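# Tie a tight knot in a rope with two arms

## Task

Make a knot in the rope and pull it snug so it stays tight on its own once the grippers release it.

## Robot and tools

Robot: two arms, left_arm and right_arm, each ending in a two-finger gripper. Calibrated base positions in the scene frame: left_arm at (+0.029, +0.317, 0) m, quat_wxyz (+1.000, 0, 0, +0.011); right_arm at (+0.022, -0.253, 0) m, quat_wxyz (+1.000, 0, 0, -0.019). A two-camera stand is fixed behind the arms. Loose objects may occasionally get a brief push from outside.

Frames. The scene frame has its origin at table-top height, halfway between the nominal bases: +z up, +x out over the table, +y toward left_arm. Arm names do not match image sides. Each arm reports its hand pose, velocities, Hand target and wrist-camera pose in its own base frame. Fixed cameras and the table use the scene frame. Printed poses can be off by a few centimetres, more at long reach.

Gripper geometry: the fingers point along the gripper's +z and close along its y. end_effector_position sits between the pads, roughly 1 cm behind the tips.

The 14-number row (shared by execute_actions and move): one flat list covering both arms, left_arm's seven first, then right_arm's seven, each group ordered dx, dy, dz, rx, ry, rz, opening. Every value lies in [-1, 1]. dx..rz are offsets, not poses, measured from that arm's Hand target as it was when the action or call began, along that arm's own base axes. 1.0 equals 0.6 m or 180 degrees. rx, ry, rz form a single rotation vector, turning about the Hand target position. A translation longer than 1.0 gets scaled down along its direction. opening is absolute: +1 is fully open (0.094 m), -1 is shut. Sending six pose zeros re-requests the current Hand target. A 0 in the opening slot is itself a command, so repeat an arm's present opening to leave its gripper alone.

execute_actions(actions, cameras): actions holds up to 15 rows per action, each row one 1/30 s control step. A shorter list keeps its final row until 15 steps have run. All rows count from the same start pose, so a repeated call moves the arm further. With an empty list it returns pictures plus the fields that other results may omit. cameras: a list of names, ["all"], or [] for none.

move(target, speed, blend, opening_speed, grip_force, blocking, cameras): target is either one 14-number row or a list of up to 15 rows. Every row counts from the Hand targets at the start of the call, not from the previous row. Each gripper travels in a straight line; all arms finish together and the whole move is capped at 10 s. speed is in m/s, 0.002 to 2.9, default 0.25; turning is limited to twice that in rad/s. Give one number, or one per target. blend (m) rounds the corners of a list; 0 means stop at each point. opening_speed is the finger rate per second on the -1..+1 scale, 0.2 or higher. grip_force is the per-pad force limit in newtons, 10 to 50 (50 is full), as one number or one per arm. It remains set afterwards; lower values close slowly. blocking=false returns after about 0.5 s while the motion continues. Moves do not avoid obstacles or the other arm. Faster motion means more lag, more drift and harder contact. Keep paths away from an arm's own base, which can flip its shoulder.

wait(seconds 0..10, cameras) lets time pass while arms hold their commands. stop(cameras) brakes a running move. zoom_image(camera, region) enlarges part of the latest image from cam_high, cam_low, cam_left_wrist or cam_right_wrist. region is [x0, y0, x1, y1] in pixels, at most 504 wide and 504 high. finished_scene(scene) ends the scene; it cannot be undone. The knot must hold with the robot hands off.

Reading results: end_effector_position (m) and end_effector_quat_wxyz are in the arm's base frame. Hand target is the last commanded pose after clipping, and later offsets start from it. The gripper often rests a few cm short of it because of friction and weight; the next call asks for it again. grip_measured shows finger opening on the command scale and reads up to ~2.5 mm wide with nothing held. grip_effort_nm is averaged motor effort (negative = closing), not pad force. Joint torques are given in joint order; joints 1-3 wrap at ±28 N m. The move: line reports the outcome: done (within 10 mm and 2 degrees), off_target, moving, held, fault. limits=paced means the pose was clipped; limits=held means steps were withheld. Tool commands lists the current commands. Joint velocities may read within noise. Action results also give end_effector_position at some steps.

Limits: each step, commanded orientation is clipped to 40 degrees from the measured one. Joint ranges (rad): waist -2.618 to 3.054, shoulder 0.000 to 3.142, elbow 0.000 to 3.142 (straight at 2.901), wrist pitch -1.571 to 1.571, wrist yaw -1.571 to 1.571, wrist roll -2.094 to 2.094.

Cameras, all 896x504: cam_high, cam_low, cam_left_wrist, cam_right_wrist. Calibration values are approximate; results list any changes.

Avoid: any part of the rope dropping more than a finger's breadth below the table top, or anything leaving the table; arm-on-arm contact, including one gripper closing on the other's fingers; wrist-camera cables rubbing objects; hard or fast hits and heavy pushes; releasing rope while it is moving. A blocked arm keeps pressing, so command it back past its gripper. Motor heat builds from holding loads, stretching out or straining. MOTOR HOT appears at 75 °C; at 90 °C the arm folds and stays idle; at 100 °C it collapses.

Each tool is called after "Request:" in YAML: its name, and indented under it one key for each argument.

## Session

Request:
execute_actions:
  actions: []

Scene clock: 0.00 s.
left_arm: end_effector_position=(+0.4058, +0.0146, +0.1067) grip_measured=+1.000 grip_effort_nm=n/a end_effector_quat_wxyz=(+0.605, -0.032, +0.795, +0.022) | right_arm: end_effector_position=(+0.4020, -0.0114, +0.1244) grip_measured=+1.000 grip_effort_nm=n/a end_effector_quat_wxyz=(+0.614, +0.058, +0.785, -0.051)
Joint positions: left_arm=[0.001 1.585 0.367 0.947 -0.073 -0.023 0.094] | right_arm=[0.066 1.511 0.373 0.889 0.216 0.045 0.094]
Joint velocities: within noise
Joint torques (N m): no reading
Motor temperatures (°C): left_arm=[30 31 32 30 31 28 32] | right_arm=[30 31 33 32 28 30 29]
Heat: left arm: 32 °C; right arm: 33 °C.
Hand target: left_arm +0.4064, +0.0147, +0.1080; +0.606, -0.032, +0.795, +0.023 | right_arm +0.4035, -0.0115, +0.1294; +0.619, +0.059, +0.781, -0.051
Tool commands: left_gripper/opening=+1.0 right_gripper/opening=+1.0
camera_calibration:
cam_left_wrist: T_world_to_cam=[[0.141787, -0.989132, 0.0389049, -0.0410194], [-0.650725, -0.122751, -0.749326, 0.381721], [0.745958, 0.0809284, -0.661057, -0.111317], [0, 0, 0, 1]] pos_world=[0.337249, 0.0152916, 0.214042]
cam_right_wrist: T_world_to_cam=[[-0.106011, -0.993937, 0.0291778, 0.033872], [-0.651174, 0.0472171, -0.757458, 0.392359], [0.751488, -0.0992989, -0.652232, -0.103467], [0, 0, 0, 1]] pos_world=[0.336839, 0.00486635, 0.228722]

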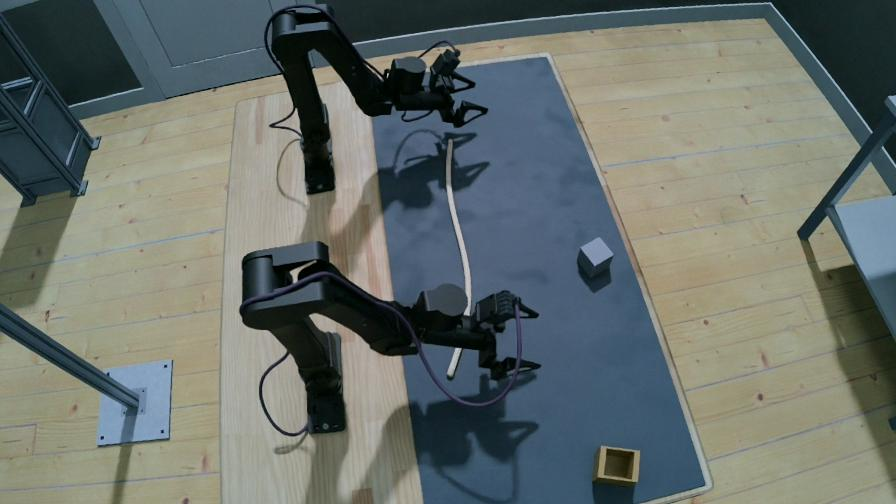

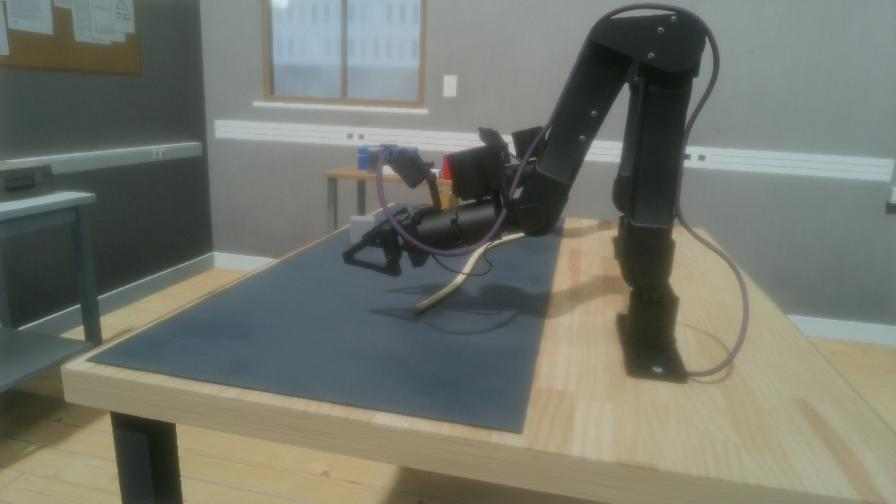

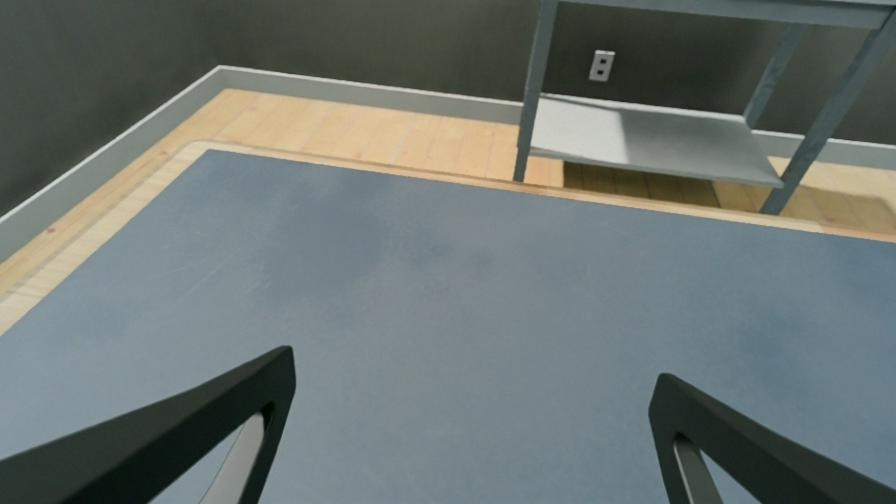

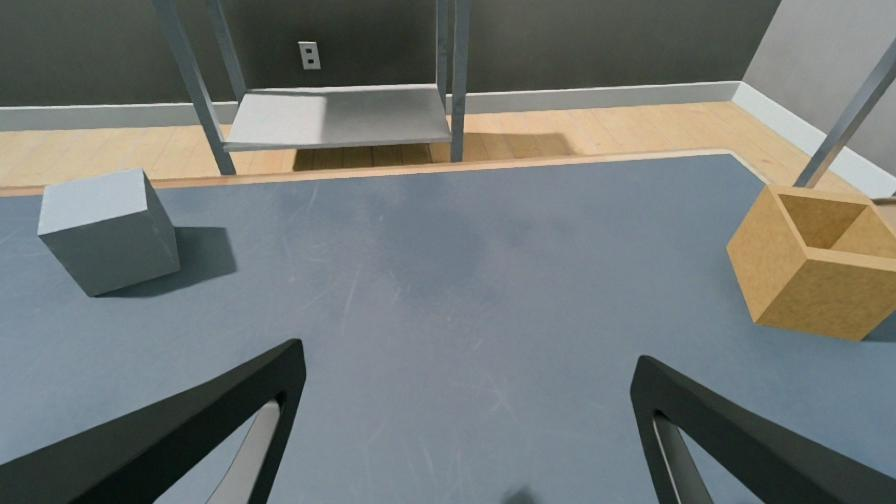

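Request:
move:
  target: [0,0,0.05,0,0,0,1,-0.211,0.0585,0.035,0.408,0.248,-0.458,0.2]
  cameras: ["all"]

Scene clock: 93.20 s.
left_arm: end_effector_position=(+0.4023, +0.0146, +0.1259) grip_measured=+1.000 grip_effort_nm=0.02 end_effector_quat_wxyz=(+0.597, -0.032, +0.802, +0.023) | right_arm: end_effector_position=(+0.2787, +0.0260, +0.1475) grip_measured=+0.201 grip_effort_nm=-0.06 end_effector_quat_wxyz=(+0.002, +0.804, +0.594, +0.011)
Joint positions: left_arm=[0.001 1.453 0.402 0.759 -0.073 -0.023 0.094] | right_arm=[0.084 1.583 1.404 -1.371 -0.009 1.952 0.056]
Joint torques (N m): left_arm=[0.21 -5.72 6.94 1.56 -0.06 0.04] | right_arm=[-0.32 -5.27 8.02 0.13 0.06 0.15]
Motor temperatures (°C): left_arm=[30 33 34 37 31 28 32] | right_arm=[30 33 36 40 28 30 28]
Heat: left arm: 37 °C; right arm: 40 °C.
Hand target: left_arm +0.4064, +0.0147, +0.1380; +0.606, -0.032, +0.795, +0.023 | right_arm +0.2770, +0.0236, +0.1504; +0.000, +0.809, +0.588, +0.001
Off the commanded pose: left_arm 0.013 m, 1 deg | right_arm 0.004 m, 2 deg.
move: off_target (left_arm)
camera_calibration:
cam_left_wrist: T_world_to_cam=[[0.142677, -0.989119, 0.0358837, -0.041248], [-0.66689, -0.12286, -0.734958, 0.398504], [0.731369, 0.0809314, -0.677162, -0.0881058], [0, 0, 0, 1]] pos_world=[0.336081, 0.0152915, 0.234702]
cam_right_wrist: T_world_to_cam=[[-0.962838, 0.263581, -0.0588917, 0.276462], [0.207519, 0.861562, 0.4633, -0.112859], [0.172856, 0.433861, -0.884243, 0.189457], [0, 0, 0, 1]] pos_world=[0.25686, -0.0578336, 0.236094]

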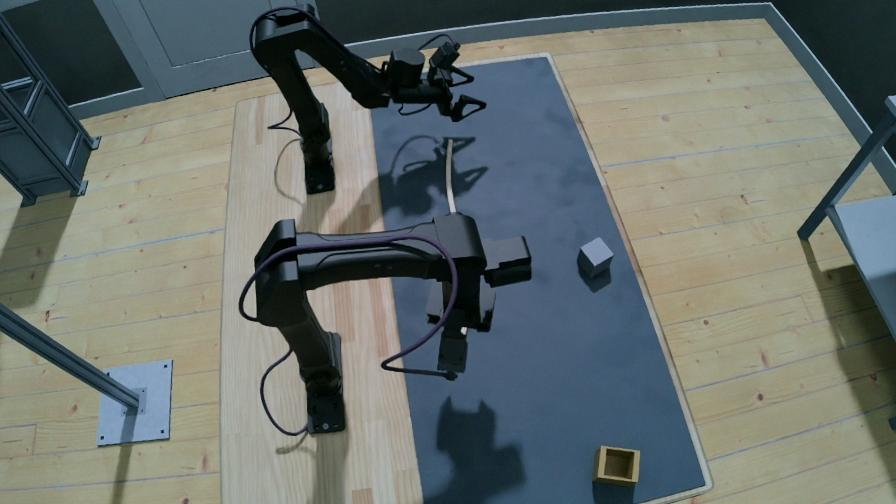

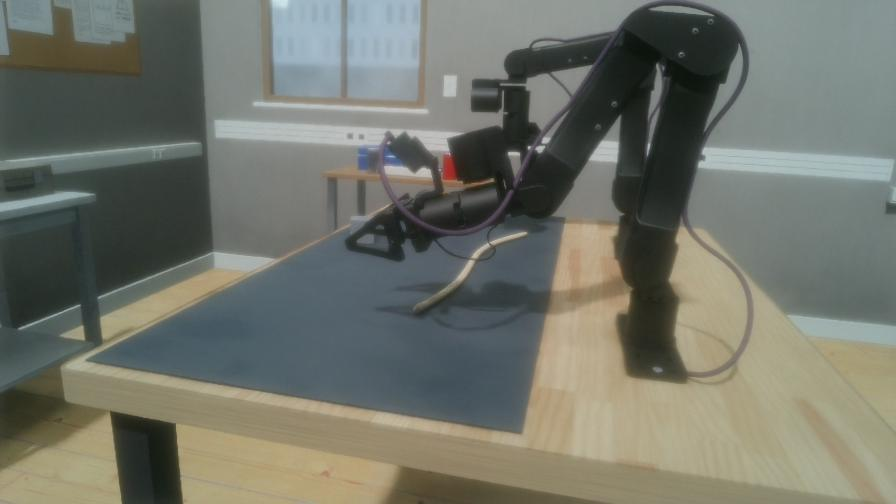

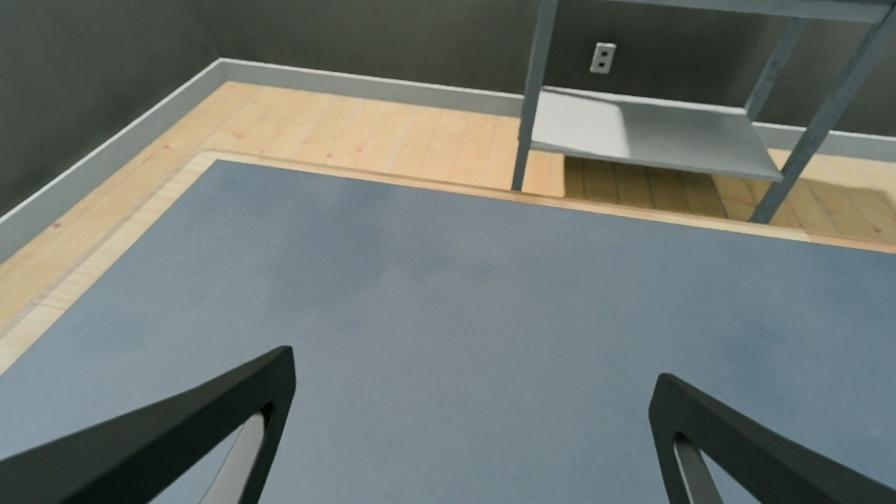

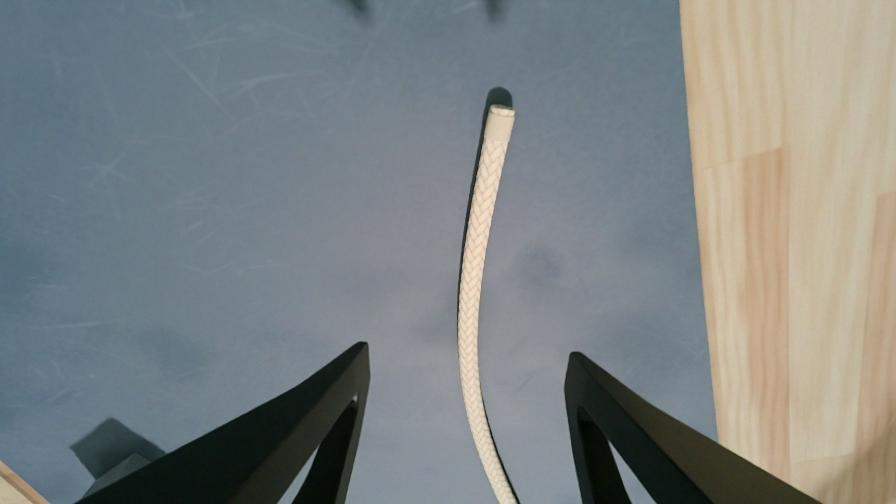

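Request:
move:
  target:
    - [0,0,0,0,0,0,1,-0.0133,0,-0.228,0,0,0,0.2]
    - [0,0,0,0,0,0,1,-0.0133,0,-0.228,0,0,0,-1]
  cameras: ["cam_right_wrist"]

Scene clock: 105.03 s.
left_arm: end_effector_position=(+0.4023, +0.0146, +0.1258) grip_measured=+1.000 grip_effort_nm=0.01 end_effector_quat_wxyz=(+0.596, -0.032, +0.802, +0.023) | right_arm: end_effector_position=(+0.2658, +0.0253, +0.0190) grip_measured=-0.823 grip_effort_nm=-1.00 end_effector_quat_wxyz=(-0.007, +0.806, +0.591, +0.000)
Joint positions: left_arm=[0.001 1.453 0.402 0.759 -0.073 -0.023 0.094] | right_arm=[0.083 1.659 0.958 -0.878 -0.011 1.96 0.008]
Joint torques (N m): left_arm=[-0.09 -5.76 7.06 1.54 -0.05 0] | right_arm=[-0.16 -5.26 4.29 0.7 0.07 0.08]
Heat: left arm: 37 °C; right arm: 38 °C.
Hand target: left_arm +0.4063, +0.0147, +0.1379; +0.606, -0.032, +0.795, +0.023 | right_arm +0.2689, +0.0235, +0.0135; +0.000, +0.809, +0.588, +0.001
Off the commanded pose: left_arm 0.013 m, 1 deg | right_arm 0.007 m, 1 deg.
move: off_target (left_arm); target 2's new opening was sent with right_arm's hand 0.018 m and 4 deg from that target
camera_calibration:
cam_right_wrist: T_world_to_cam=[[-0.962078, 0.270943, -0.0315559, 0.255758], [0.22717, 0.859891, 0.457144, -0.0550804], [0.150994, 0.43264, -0.888833, 0.0843903], [0, 0, 0, 1]] pos_world=[0.245829, -0.0584431, 0.108259]
Images, in order (width x height): cam_right_wrist 896x504.

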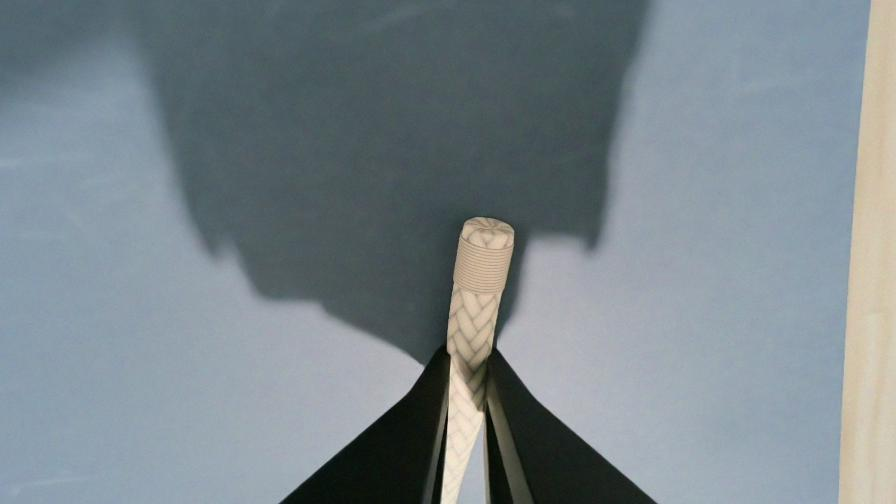

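Request:
move:
  target:
    - [-0.1,0.1,0.08,0,0,0,1,0.147,0.039,0.08,0,0,0.333,-1]
    - [-0.17,0.1,0.1,0,0,0,1,0.2535,0.276,0.092,0,0,0.667,-1]
    - [-0.17,0.1,0.1,0,0,0,1,0.26,0.5775,0.08,0,0,0.917,-1]
    - [-0.17,0.1,0.1,0,0,0,1,0.26,0.5775,0.003,0,0,0.917,-1]
  blend: [0.03,0.03,0.01,0]
  cameras: ["all"]

Scene clock: 129.20 s.
left_arm: end_effector_position=(+0.3084, +0.0758, +0.2050) grip_measured=+1.000 grip_effort_nm=0.01 end_effector_quat_wxyz=(+0.612, -0.032, +0.790, +0.025) | right_arm: end_effector_position=(+0.4219, +0.3697, +0.0291) grip_measured=-0.825 grip_effort_nm=-1.02 end_effector_quat_wxyz=(+0.096, -0.474, +0.875, +0.023)
Joint positions: left_arm=[0.424 0.767 0.394 0.106 0.331 0.088 0.094] | right_arm=[0.717 2.817 2.866 -1.422 -0.002 -0.275 0.008]
Joint torques (N m): left_arm=[0.47 -1.51 5.82 1.5 0.11 0.09] | right_arm=[-0.29 -13.41 5.86 0.94 -0.01 -0.1]
Heat: left arm: 38 °C; right arm: 37 °C.
Hand target: left_arm +0.3044, +0.0747, +0.1978; +0.605, -0.032, +0.795, +0.023 | right_arm +0.4247, +0.3701, +0.0154; -0.001, -0.478, +0.879, +0.000
Off the commanded pose: left_arm 0.008 m, 1 deg | right_arm 0.014 m, 11 deg.
elbow stopped short (right arm): the move would have taken joint 3 (elbow) straighter than the controller allows.
move: off_target (right_arm)
camera_calibration:
cam_left_wrist: T_world_to_cam=[[0.144478, -0.988773, 0.0381289, 0.0287707], [-0.637252, -0.122455, -0.760864, 0.39775], [0.756991, 0.0856306, -0.64779, 0.0149067], [0, 0, 0, 1]] pos_world=[0.238026, 0.0758776, 0.311193]
cam_right_wrist: T_world_to_cam=[[0.855241, -0.518008, 0.0151664, -0.163542], [-0.501689, -0.820254, 0.274757, 0.542725], [-0.129886, -0.242593, -0.961394, 0.291007], [0, 0, 0, 1]] pos_world=[0.449945, 0.431052, 0.133135]

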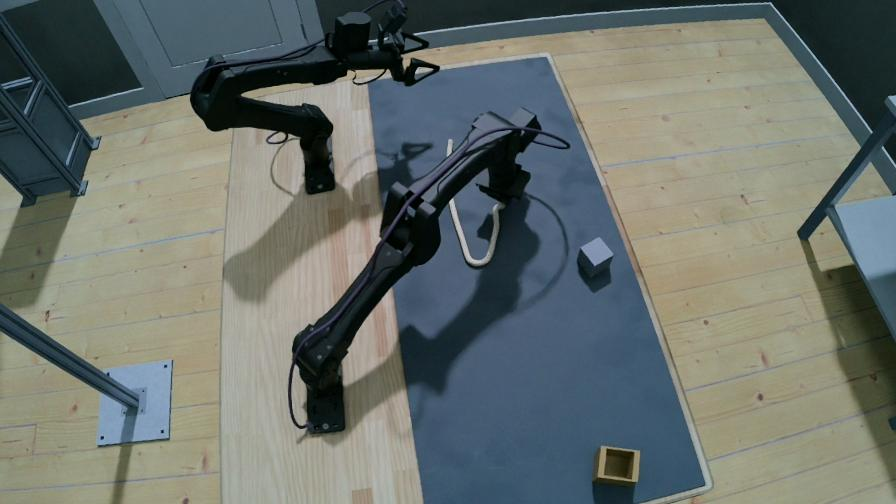

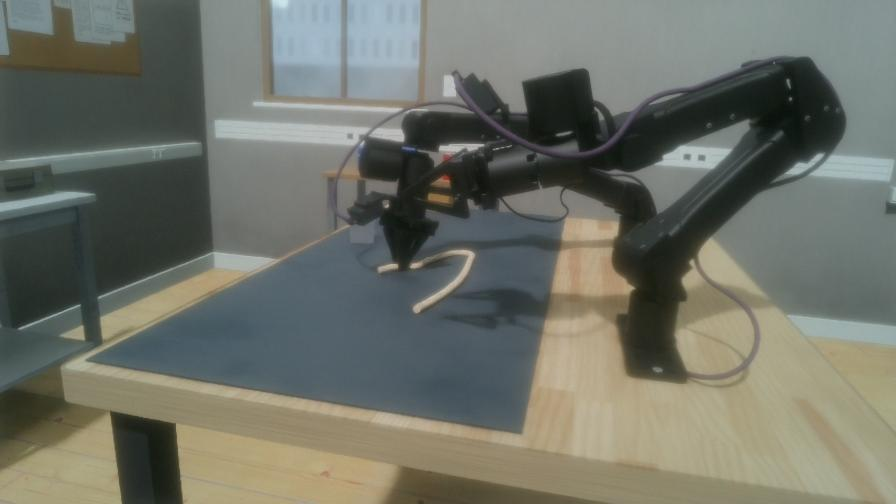

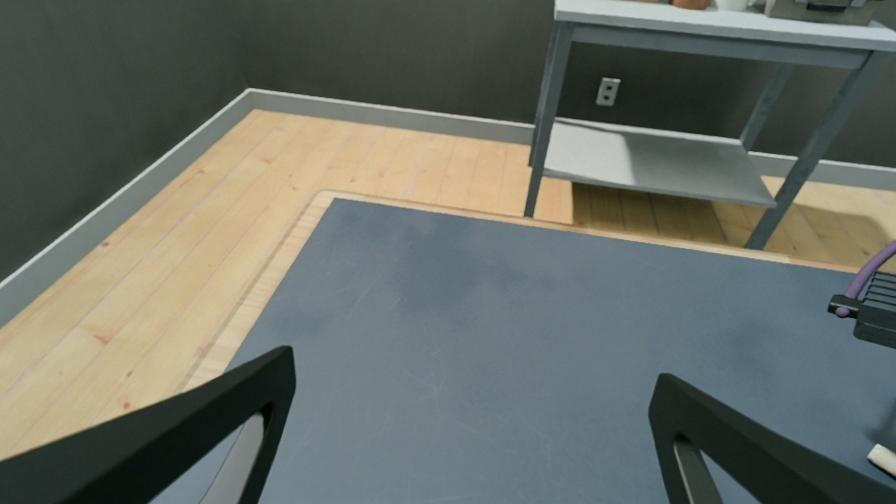

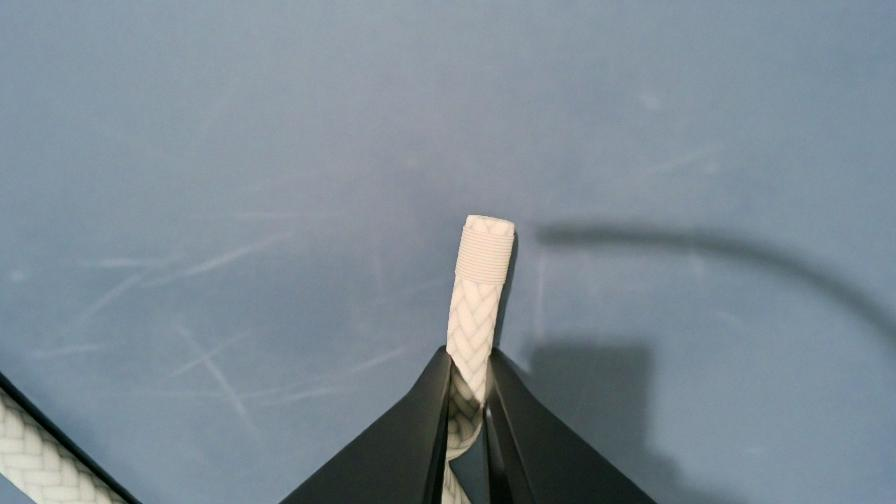

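Request:
move:
  target:
    - [0,0,0,0,0,0,1,-0.102,0.045,0.09,0,0,0.222,-1]
    - [0,0,0,0,0,0,1,-0.252,0.04,0.075,0,0,0.444,-1]
    - [0,0,0,0,0,0,1,-0.306,-0.0625,0.06,0,0,0.58,-1]
    - [0,0,0,0,0,0,1,-0.306,-0.0625,0.0,0,0,0.58,-1]
  blend: [0.02,0.02,0.01,0]
  cameras: ["all"]

Scene clock: 150.73 s.
left_arm: end_effector_position=(+0.3084, +0.0758, +0.2050) grip_measured=+1.000 grip_effort_nm=0.01 end_effector_quat_wxyz=(+0.612, -0.032, +0.790, +0.025) | right_arm: end_effector_position=(+0.2451, +0.3374, +0.0220) grip_measured=-0.825 grip_effort_nm=-1.02 end_effector_quat_wxyz=(-0.004, +0.962, -0.273, +0.015)
Joint positions: left_arm=[0.424 0.767 0.394 0.106 0.331 0.088 0.094] | right_arm=[0.951 2.169 1.672 -1.055 0.025 -1.639 0.008]
Joint torques (N m): left_arm=[0.55 -1.61 5.7 1.5 0.15 0.11] | right_arm=[-0.62 -11.59 3.55 0.52 -0.14 -2.42]
Motor temperatures (°C): left_arm=[30 32 34 38 31 28 32] | right_arm=[30 39 34 37 28 30 30]
Heat: left arm: 38 °C; right arm: 39 °C.
Hand target: left_arm +0.3044, +0.0747, +0.1978; +0.605, -0.032, +0.795, +0.023 | right_arm +0.2413, +0.3326, +0.0153; +0.000, +0.987, -0.161, +0.001
Off the commanded pose: left_arm 0.008 m, 1 deg | right_arm 0.009 m, 13 deg.
elbow stopped short (right arm): the move would have taken joint 3 (elbow) straighter than the controller allows.
move: off_target (right_arm)
camera_calibration:
cam_left_wrist: T_world_to_cam=[[0.144478, -0.988773, 0.0381289, 0.0287707], [-0.637252, -0.122455, -0.760864, 0.39775], [0.756991, 0.0856306, -0.64779, 0.0149067], [0, 0, 0, 1]] pos_world=[0.238026, 0.0758776, 0.311193]
cam_right_wrist: T_world_to_cam=[[0.49821, 0.86663, -0.0271933, -0.407636], [0.769966, -0.427784, 0.473449, -0.0189591], [0.398672, -0.256815, -0.880401, 0.126956], [0, 0, 0, 1]] pos_world=[0.167073, 0.377764, 0.109663]

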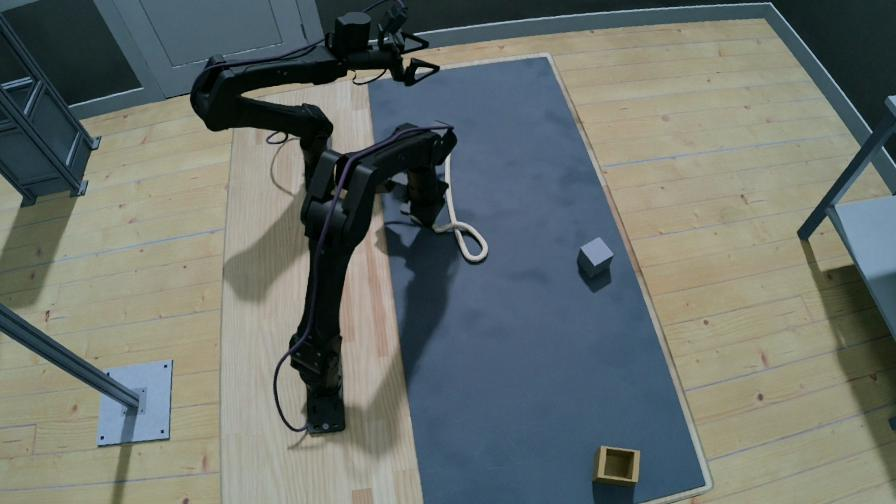

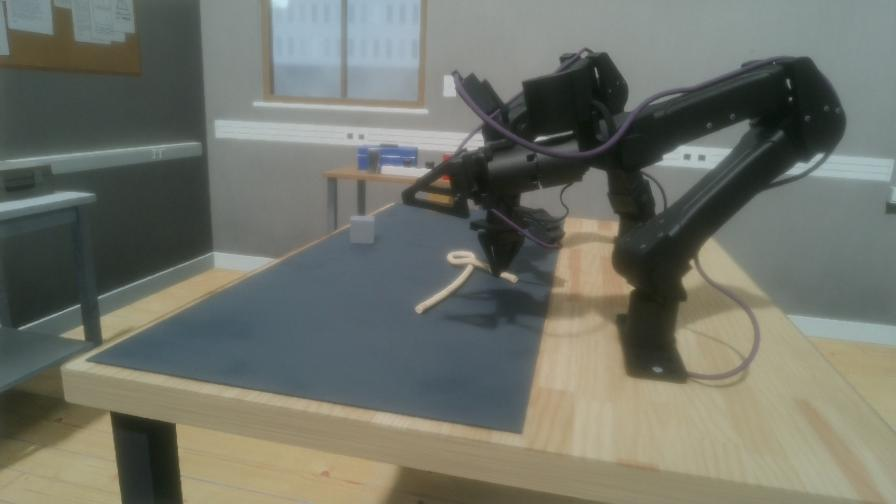

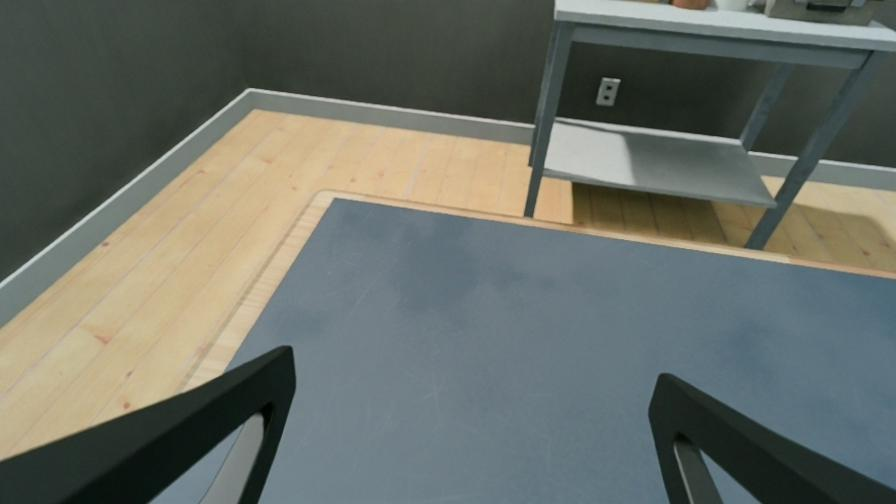

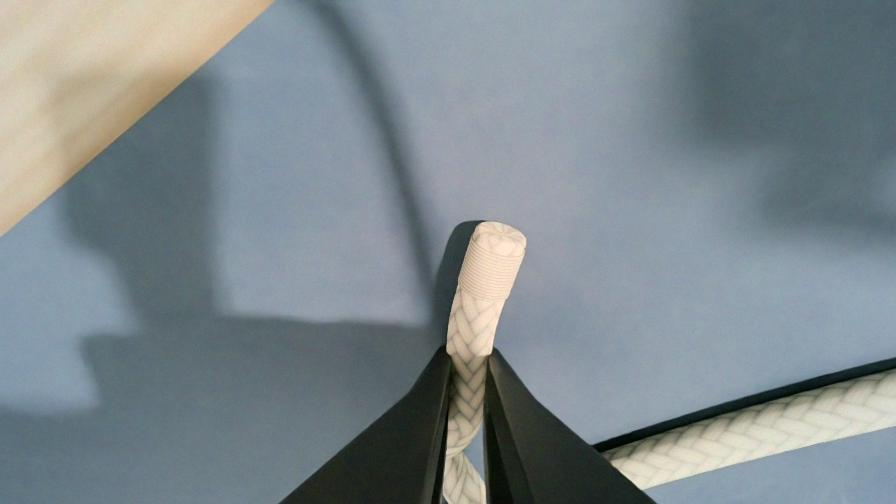

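Request:
move:
  target:
    - [0,0,0,0,0,0,1,0.006,0.008,0,0,0,-0.06,0]
    - [0,0,0,0,0,0,1,0.006,0.008,0.16,0,0,-0.5,0]
    - [0,0,0,0,0,0,1,0.006,0.008,0.16,0,0,-0.98,0]
  cameras: ["cam_high","cam_right_wrist"]

Scene clock: 176.53 s.
left_arm: end_effector_position=(+0.3084, +0.0758, +0.2050) grip_measured=+1.000 grip_effort_nm=0.01 end_effector_quat_wxyz=(+0.612, -0.032, +0.790, +0.025) | right_arm: end_effector_position=(+0.2403, +0.3372, +0.1017) grip_measured=-0.001 grip_effort_nm=0.07 end_effector_quat_wxyz=(-0.009, +0.121, +0.993, -0.007)
Joint positions: left_arm=[0.424 0.767 0.394 0.106 0.331 0.088 0.094] | right_arm=[0.945 2.165 1.984 -1.411 -0.009 1.189 0.047]
Joint torques (N m): left_arm=[0.43 -1.62 5.72 1.55 0.13 0.12] | right_arm=[-0.51 -12.71 7.95 0.24 0.05 0.11]
Heat: left arm: 38 °C; right arm: 38 °C.
Hand target: left_arm +0.3044, +0.0747, +0.1978; +0.605, -0.032, +0.795, +0.023 | right_arm +0.2448, +0.3374, +0.1114; -0.001, +0.130, +0.992, +0.000
Off the commanded pose: left_arm 0.008 m, 1 deg | right_arm 0.011 m, 2 deg.
move: off_target (right_arm)
camera_calibration:
cam_right_wrist: T_world_to_cam=[[-0.211209, -0.977077, -0.0266552, 0.389153], [-0.86774, 0.174882, 0.465236, 0.138044], [-0.44991, 0.121392, -0.884785, 0.275782], [0, 0, 0, 1]] pos_world=[0.326056, 0.322614, 0.190158]
Images, in order (width x height): cam_high 896x504, cam_right_wrist 896x504.

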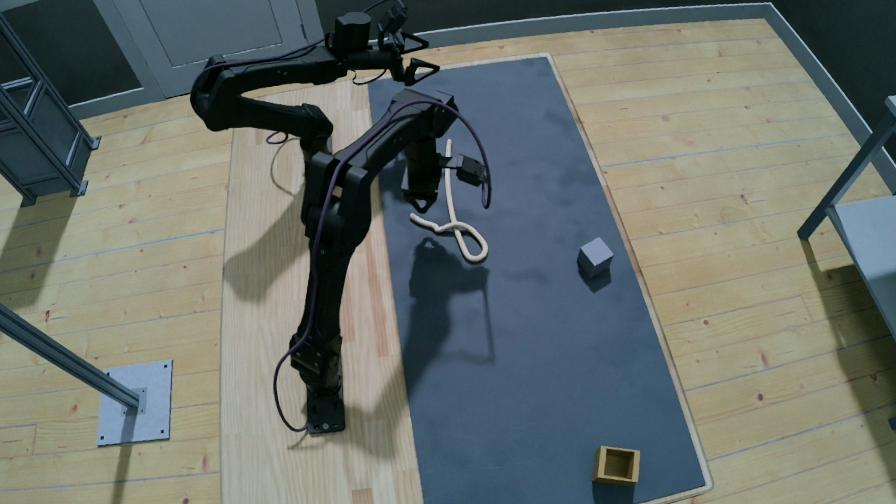

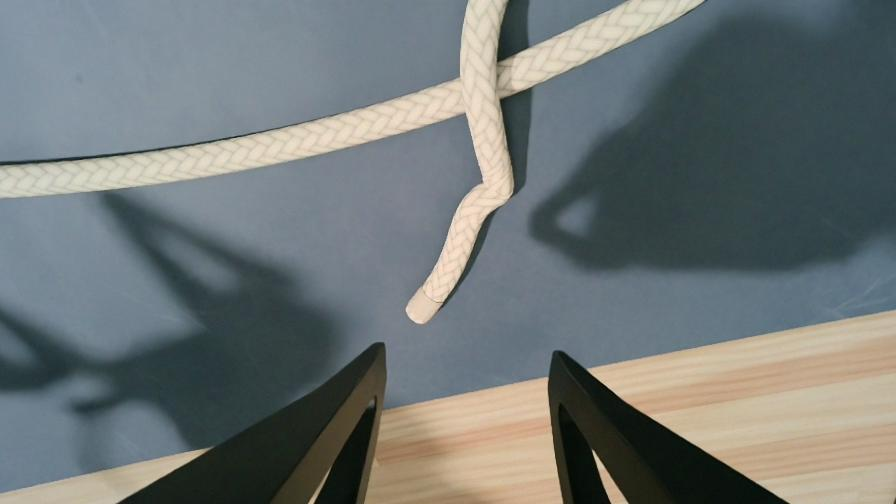

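Request:
move:
  target:
    - [0,0,0,0,0,0,1,-0.023,0.011,-0.07,0,0,-0.122,-0.2]
    - [0,0,0,0,0,0,1,-0.023,0.011,-0.166,0,0,-0.122,-0.2]
    - [0,0,0,0,0,0,1,-0.023,0.011,-0.166,0,0,-0.122,-1]
    - [0,0,0,0,0,0,1,-0.01,-0.02,-0.12,0,0,0.2,-1]
    - [0,0,0,0,0,0,1,0.042,-0.121,-0.14,0,0,0.583,-1]
    - [0,0,0,0,0,0,1,0.042,-0.121,-0.163,0,0,0.583,-1]
  blend: [0,0,0,0.01,0.005,0]
  cameras: ["cam_high","cam_low","cam_right_wrist"]

Scene clock: 210.73 s.
left_arm: end_effector_position=(+0.3084, +0.0758, +0.2050) grip_measured=+1.000 grip_effort_nm=0.01 end_effector_quat_wxyz=(+0.612, -0.032, +0.790, +0.025) | right_arm: end_effector_position=(+0.2642, +0.2677, +0.0200) grip_measured=-0.823 grip_effort_nm=-1.02 end_effector_quat_wxyz=(+0.009, +0.707, -0.707, -0.005)
Joint positions: left_arm=[0.424 0.767 0.394 0.106 0.331 0.088 0.094] | right_arm=[0.785 2.052 1.48 -1.016 -0.009 -0.787 0.008]
Joint torques (N m): left_arm=[0.54 -1.66 5.57 1.54 0.12 0.08] | right_arm=[-0.98 -10.41 3.29 0.78 0.1 -0.11]
Heat: left arm: 39 °C; right arm: 40 °C.
Hand target: left_arm +0.3044, +0.0747, +0.1979; +0.606, -0.032, +0.795, +0.023 | right_arm +0.2700, +0.2647, +0.0135; +0.001, +0.707, -0.707, +0.000
Off the commanded pose: left_arm 0.008 m, 1 deg | right_arm 0.009 m, 1 deg.
move: done; target 3's new opening was sent with right_arm's hand 0.011 m and 1 deg from that target
camera_calibration:
cam_right_wrist: T_world_to_cam=[[0.997589, 0.0316325, -0.0617776, -0.264524], [0.056312, -0.88921, 0.45402, 0.24988], [-0.0405714, -0.456404, -0.888847, 0.269321], [0, 0, 0, 1]] pos_world=[0.260741, 0.353482, 0.109593]
Images, in order (width x height): cam_high 896x504, cam_low 896x504, cam_right_wrist 896x504.

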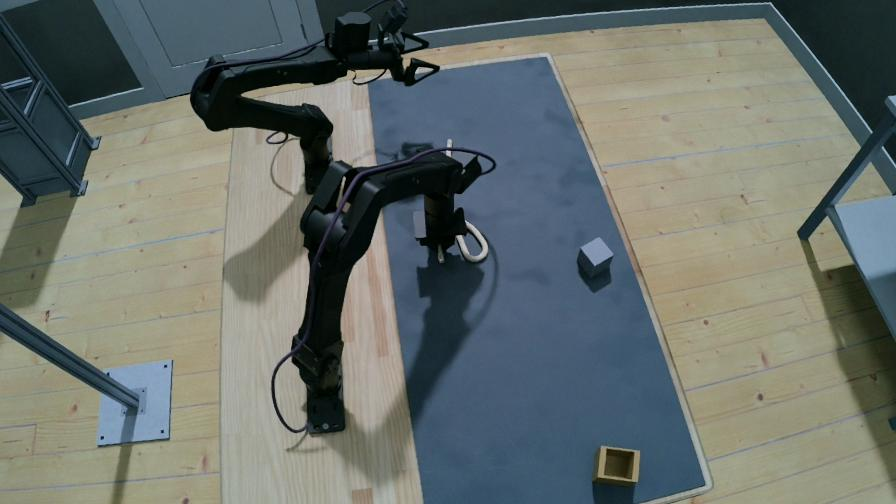

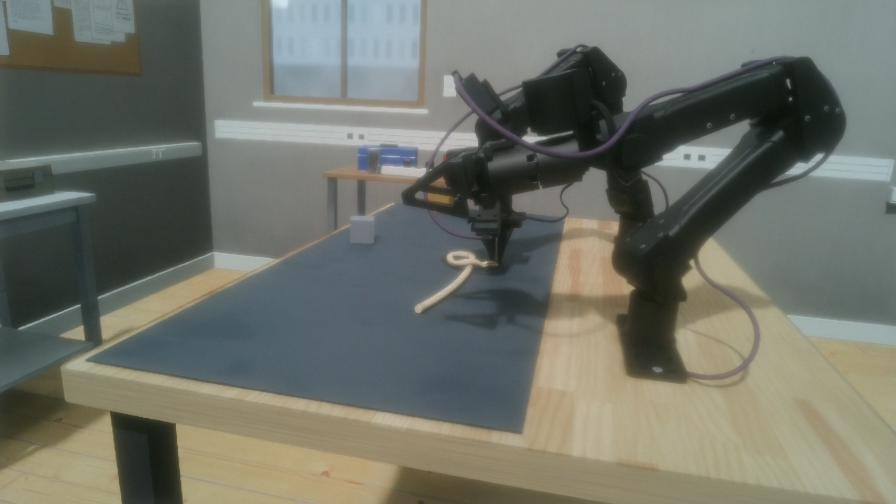

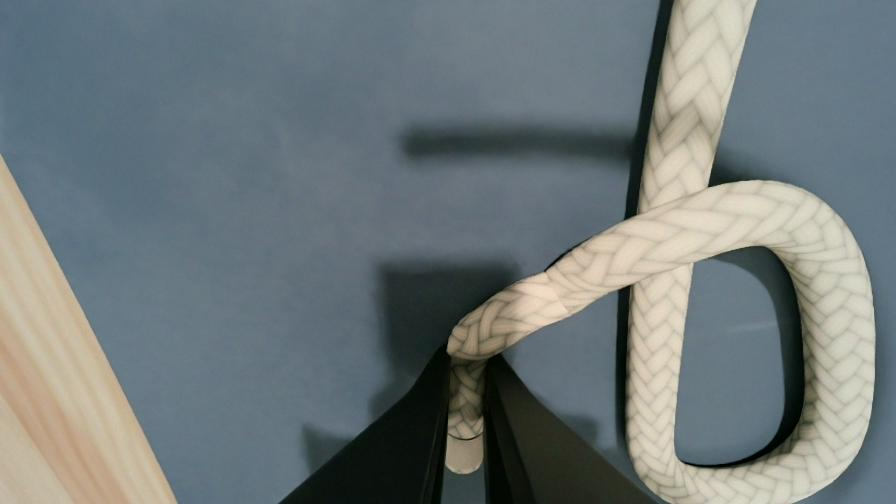

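Request:
move:
  target:
    - [0,0,0,0,0,0,0,0,0,0,0,0,0,-0.5]
    - [0,0,0,0,0,0,0,0,0,0.2,0,0,0,-0.5]
    - [0,0,0,0,0,0,0,0.083,-0.275,0.31,0,0,-0.5,-0.2]
    - [-0.081,-0.496,-0.05,-0.327,0.308,0.396,-0.2,0.083,-0.275,0.31,0,0,-0.5,-0.2]
  blend: [0,0.01,0.02,0]
  cameras: ["all"]

Scene clock: 272.27 s.
left_arm: end_effector_position=(+0.2556, -0.2256, +0.1689) grip_measured=+0.001 grip_effort_nm=-0.07 end_effector_quat_wxyz=(-0.037, -0.639, +0.768, -0.021) | right_arm: end_effector_position=(+0.3195, +0.0992, +0.1835) grip_measured=-0.201 grip_effort_nm=0.07 end_effector_quat_wxyz=(+0.008, -0.005, +1.000, +0.001)
Joint positions: left_arm=[-0.683 1.823 1.76 -1.481 0.081 -2.071 0.047] | right_arm=[0.3 1.822 1.82 -1.553 0.003 0.291 0.038]
Joint torques (N m): left_arm=[0.47 -6.11 7.12 -0.13 0.01 -0.09] | right_arm=[-0.14 -11.25 8.12 0.32 -0.05 0.06]
Heat: left arm: 38 °C; right arm: 38 °C.
Hand target: left_arm +0.2557, -0.2230, +0.1678; +0.000, -0.701, +0.713, +0.000 | right_arm +0.3198, +0.0998, +0.1996; +0.000, +0.000, +1.000, +0.000
Tool commands: left_gripper/opening=+0.0 right_gripper/opening=-0.2
Off the commanded pose: left_arm 0.003 m, 11 deg | right_arm 0.016 m, 1 deg.
joint sent to its limit (left arm) — joint 6 (wrist roll), lower limit. The joint targets are off in orientation, not in position.
joint sent to its limit (right arm) — joint 4 (wrist pitch), lower limit. The joint targets are off in orientation, not in position.
move: off_target (left_arm, right_arm; path cut at 10 s); path passed 3 of 4 targets; target 4's new opening was not sent; blend cut to 0 m at target 3; target 3's new opening was sent with right_arm's hand 0.016 m and 1 deg from that target
camera_calibration:
cam_left_wrist: T_world_to_cam=[[0.988076, -0.136262, -0.0716862, -0.265045], [-0.0814893, -0.857845, 0.507407, -0.222452], [-0.130636, -0.495515, -0.85872, 0.188671], [0, 0, 0, 1]] pos_world=[0.268404, -0.133456, 0.25589]
cam_right_wrist: T_world_to_cam=[[0.0409929, -0.998181, -0.0441988, 0.100361], [-0.898555, -0.0561741, 0.435251, 0.248599], [-0.436942, 0.0218729, -0.899224, 0.420952], [0, 0, 0, 1]] pos_world=[0.403197, 0.104936, 0.274762]

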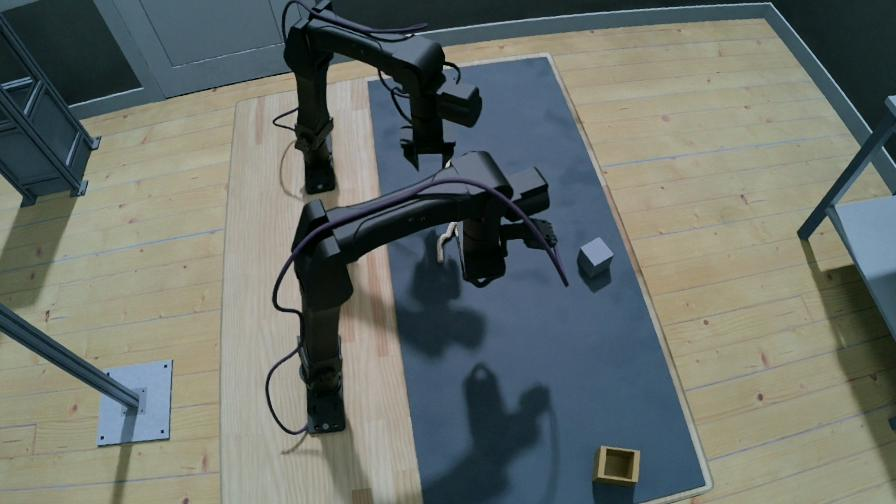

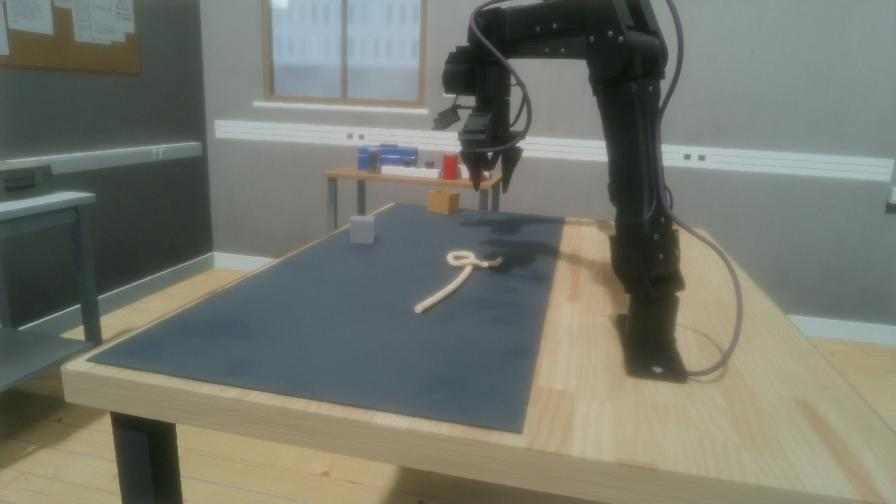

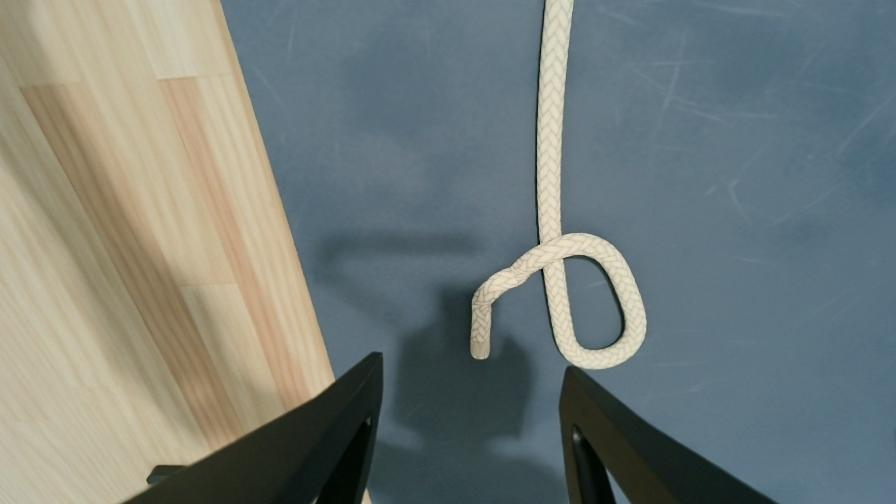

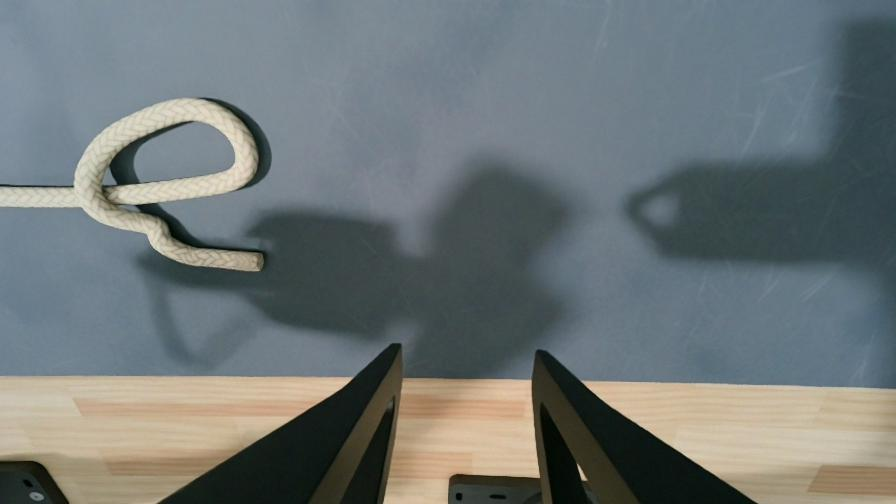

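Request:
move:
  target:
    - [-0.0153,-0.162,-0.15,-0.09,0,-0.06,-0.4,0,0,0,0.1,0,0,-0.5]
    - [-0.0153,-0.162,-0.262,-0.09,0,-0.06,-0.4,0.034,0.12,-0.1,0.14,0,0,-0.5]
    - [-0.0153,-0.162,-0.262,-0.09,0,-0.06,-1,0.034,0.19,-0.2,0.14,0,0,-0.5]
  cameras: ["all"]

Scene clock: 315.83 s.
left_arm: end_effector_position=(+0.2499, -0.3240, +0.0180) grip_measured=-0.834 grip_effort_nm=-1.01 end_effector_quat_wxyz=(-0.120, -0.577, +0.800, -0.108) | right_arm: end_effector_position=(+0.3359, +0.2139, +0.0812) grip_measured=-0.499 grip_effort_nm=-0.06 end_effector_quat_wxyz=(-0.007, -0.002, +0.976, +0.217)
Joint positions: left_arm=[-0.799 2.003 1.354 -0.738 0.27 -2.074 0.008] | right_arm=[0.383 1.911 1.457 -0.958 -0.41 0.412 0.024]
Joint torques (N m): left_arm=[-0.09 -8.32 4.7 0.49 0.03 -0.05] | right_arm=[-0.39 -9.46 5.63 0.92 -0.22 0.02]
Heat: left arm: 36 °C; right arm: 38 °C.
Hand target: left_arm +0.2467, -0.3201, +0.0107; -0.098, -0.624, +0.769, -0.101 | right_arm +0.3401, +0.2138, +0.0796; -0.001, +0.000, +0.976, +0.219
Off the commanded pose: left_arm 0.009 m, 7 deg | right_arm 0.005 m, 1 deg.
joint sent to its limit (left arm) — joint 6 (wrist roll), lower limit. The joint targets are off in orientation, not in position.
move: off_target (left_arm); target 3's new opening was sent with left_arm's hand 0.009 m and 7 deg from that target
camera_calibration:
cam_left_wrist: T_world_to_cam=[[0.959847, -0.278644, -0.0324215, -0.323396], [-0.177345, -0.692289, 0.699489, -0.156612], [-0.217354, -0.665653, -0.713907, -0.0264248], [0, 0, 0, 1]] pos_world=[0.276893, -0.216123, 0.0801983]
cam_right_wrist: T_world_to_cam=[[0.0307806, -0.8862, -0.462279, 0.222974], [-0.884992, -0.239137, 0.399504, 0.351761], [-0.464588, 0.396816, -0.791641, 0.254052], [0, 0, 0, 1]] pos_world=[0.422472, 0.180907, 0.163664]

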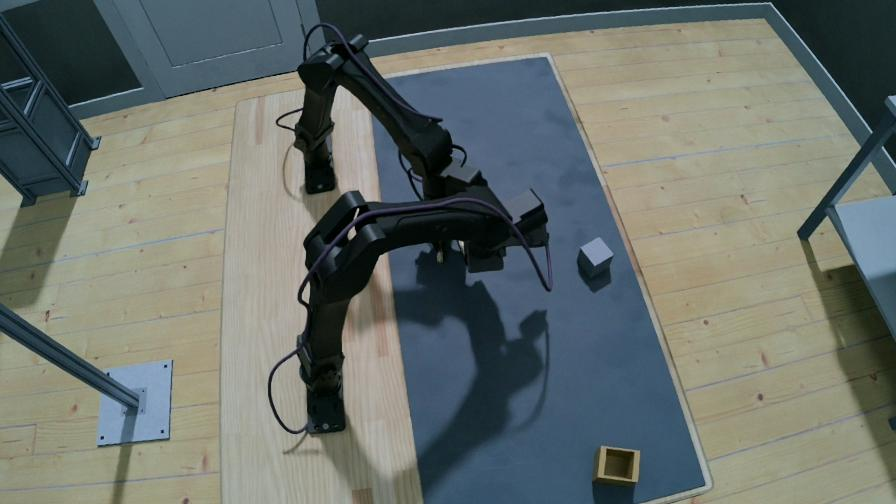

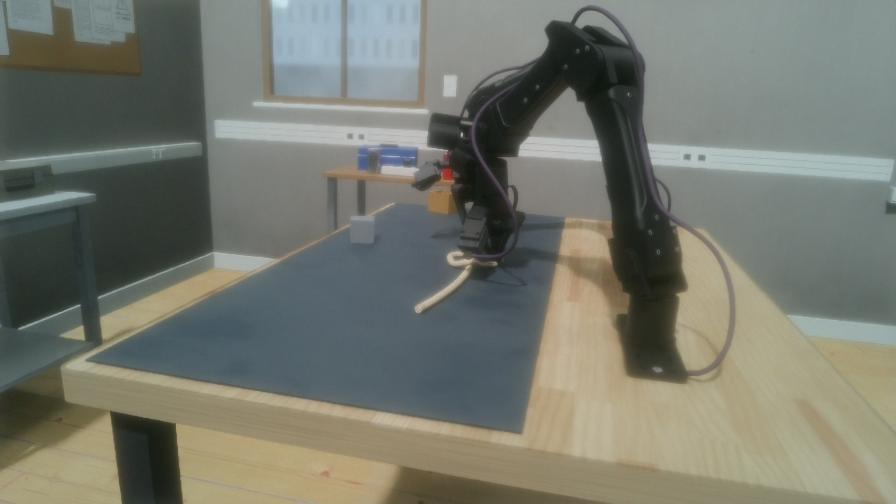

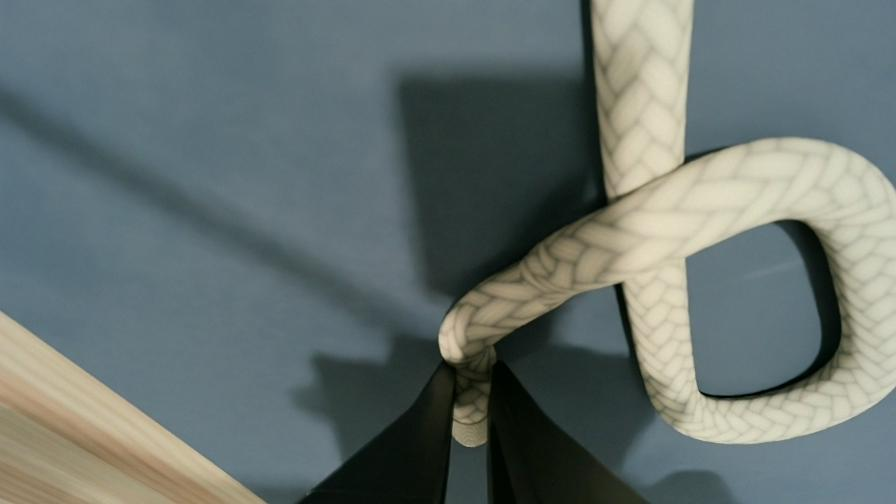

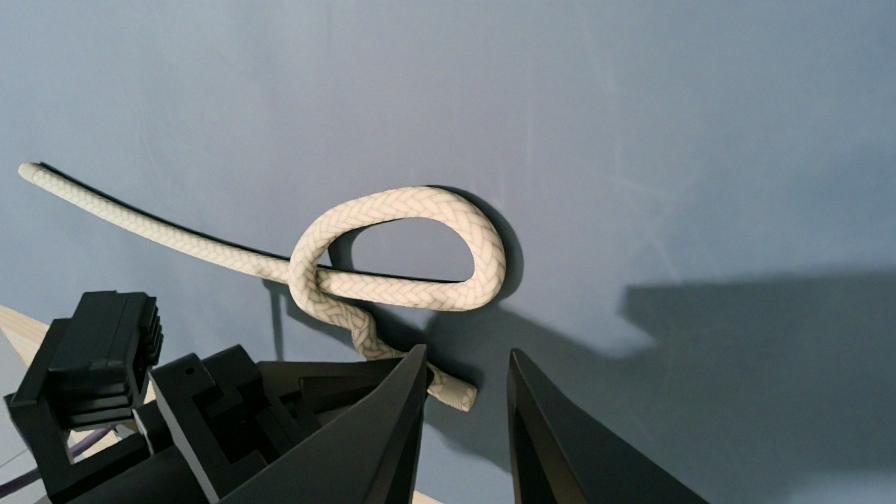

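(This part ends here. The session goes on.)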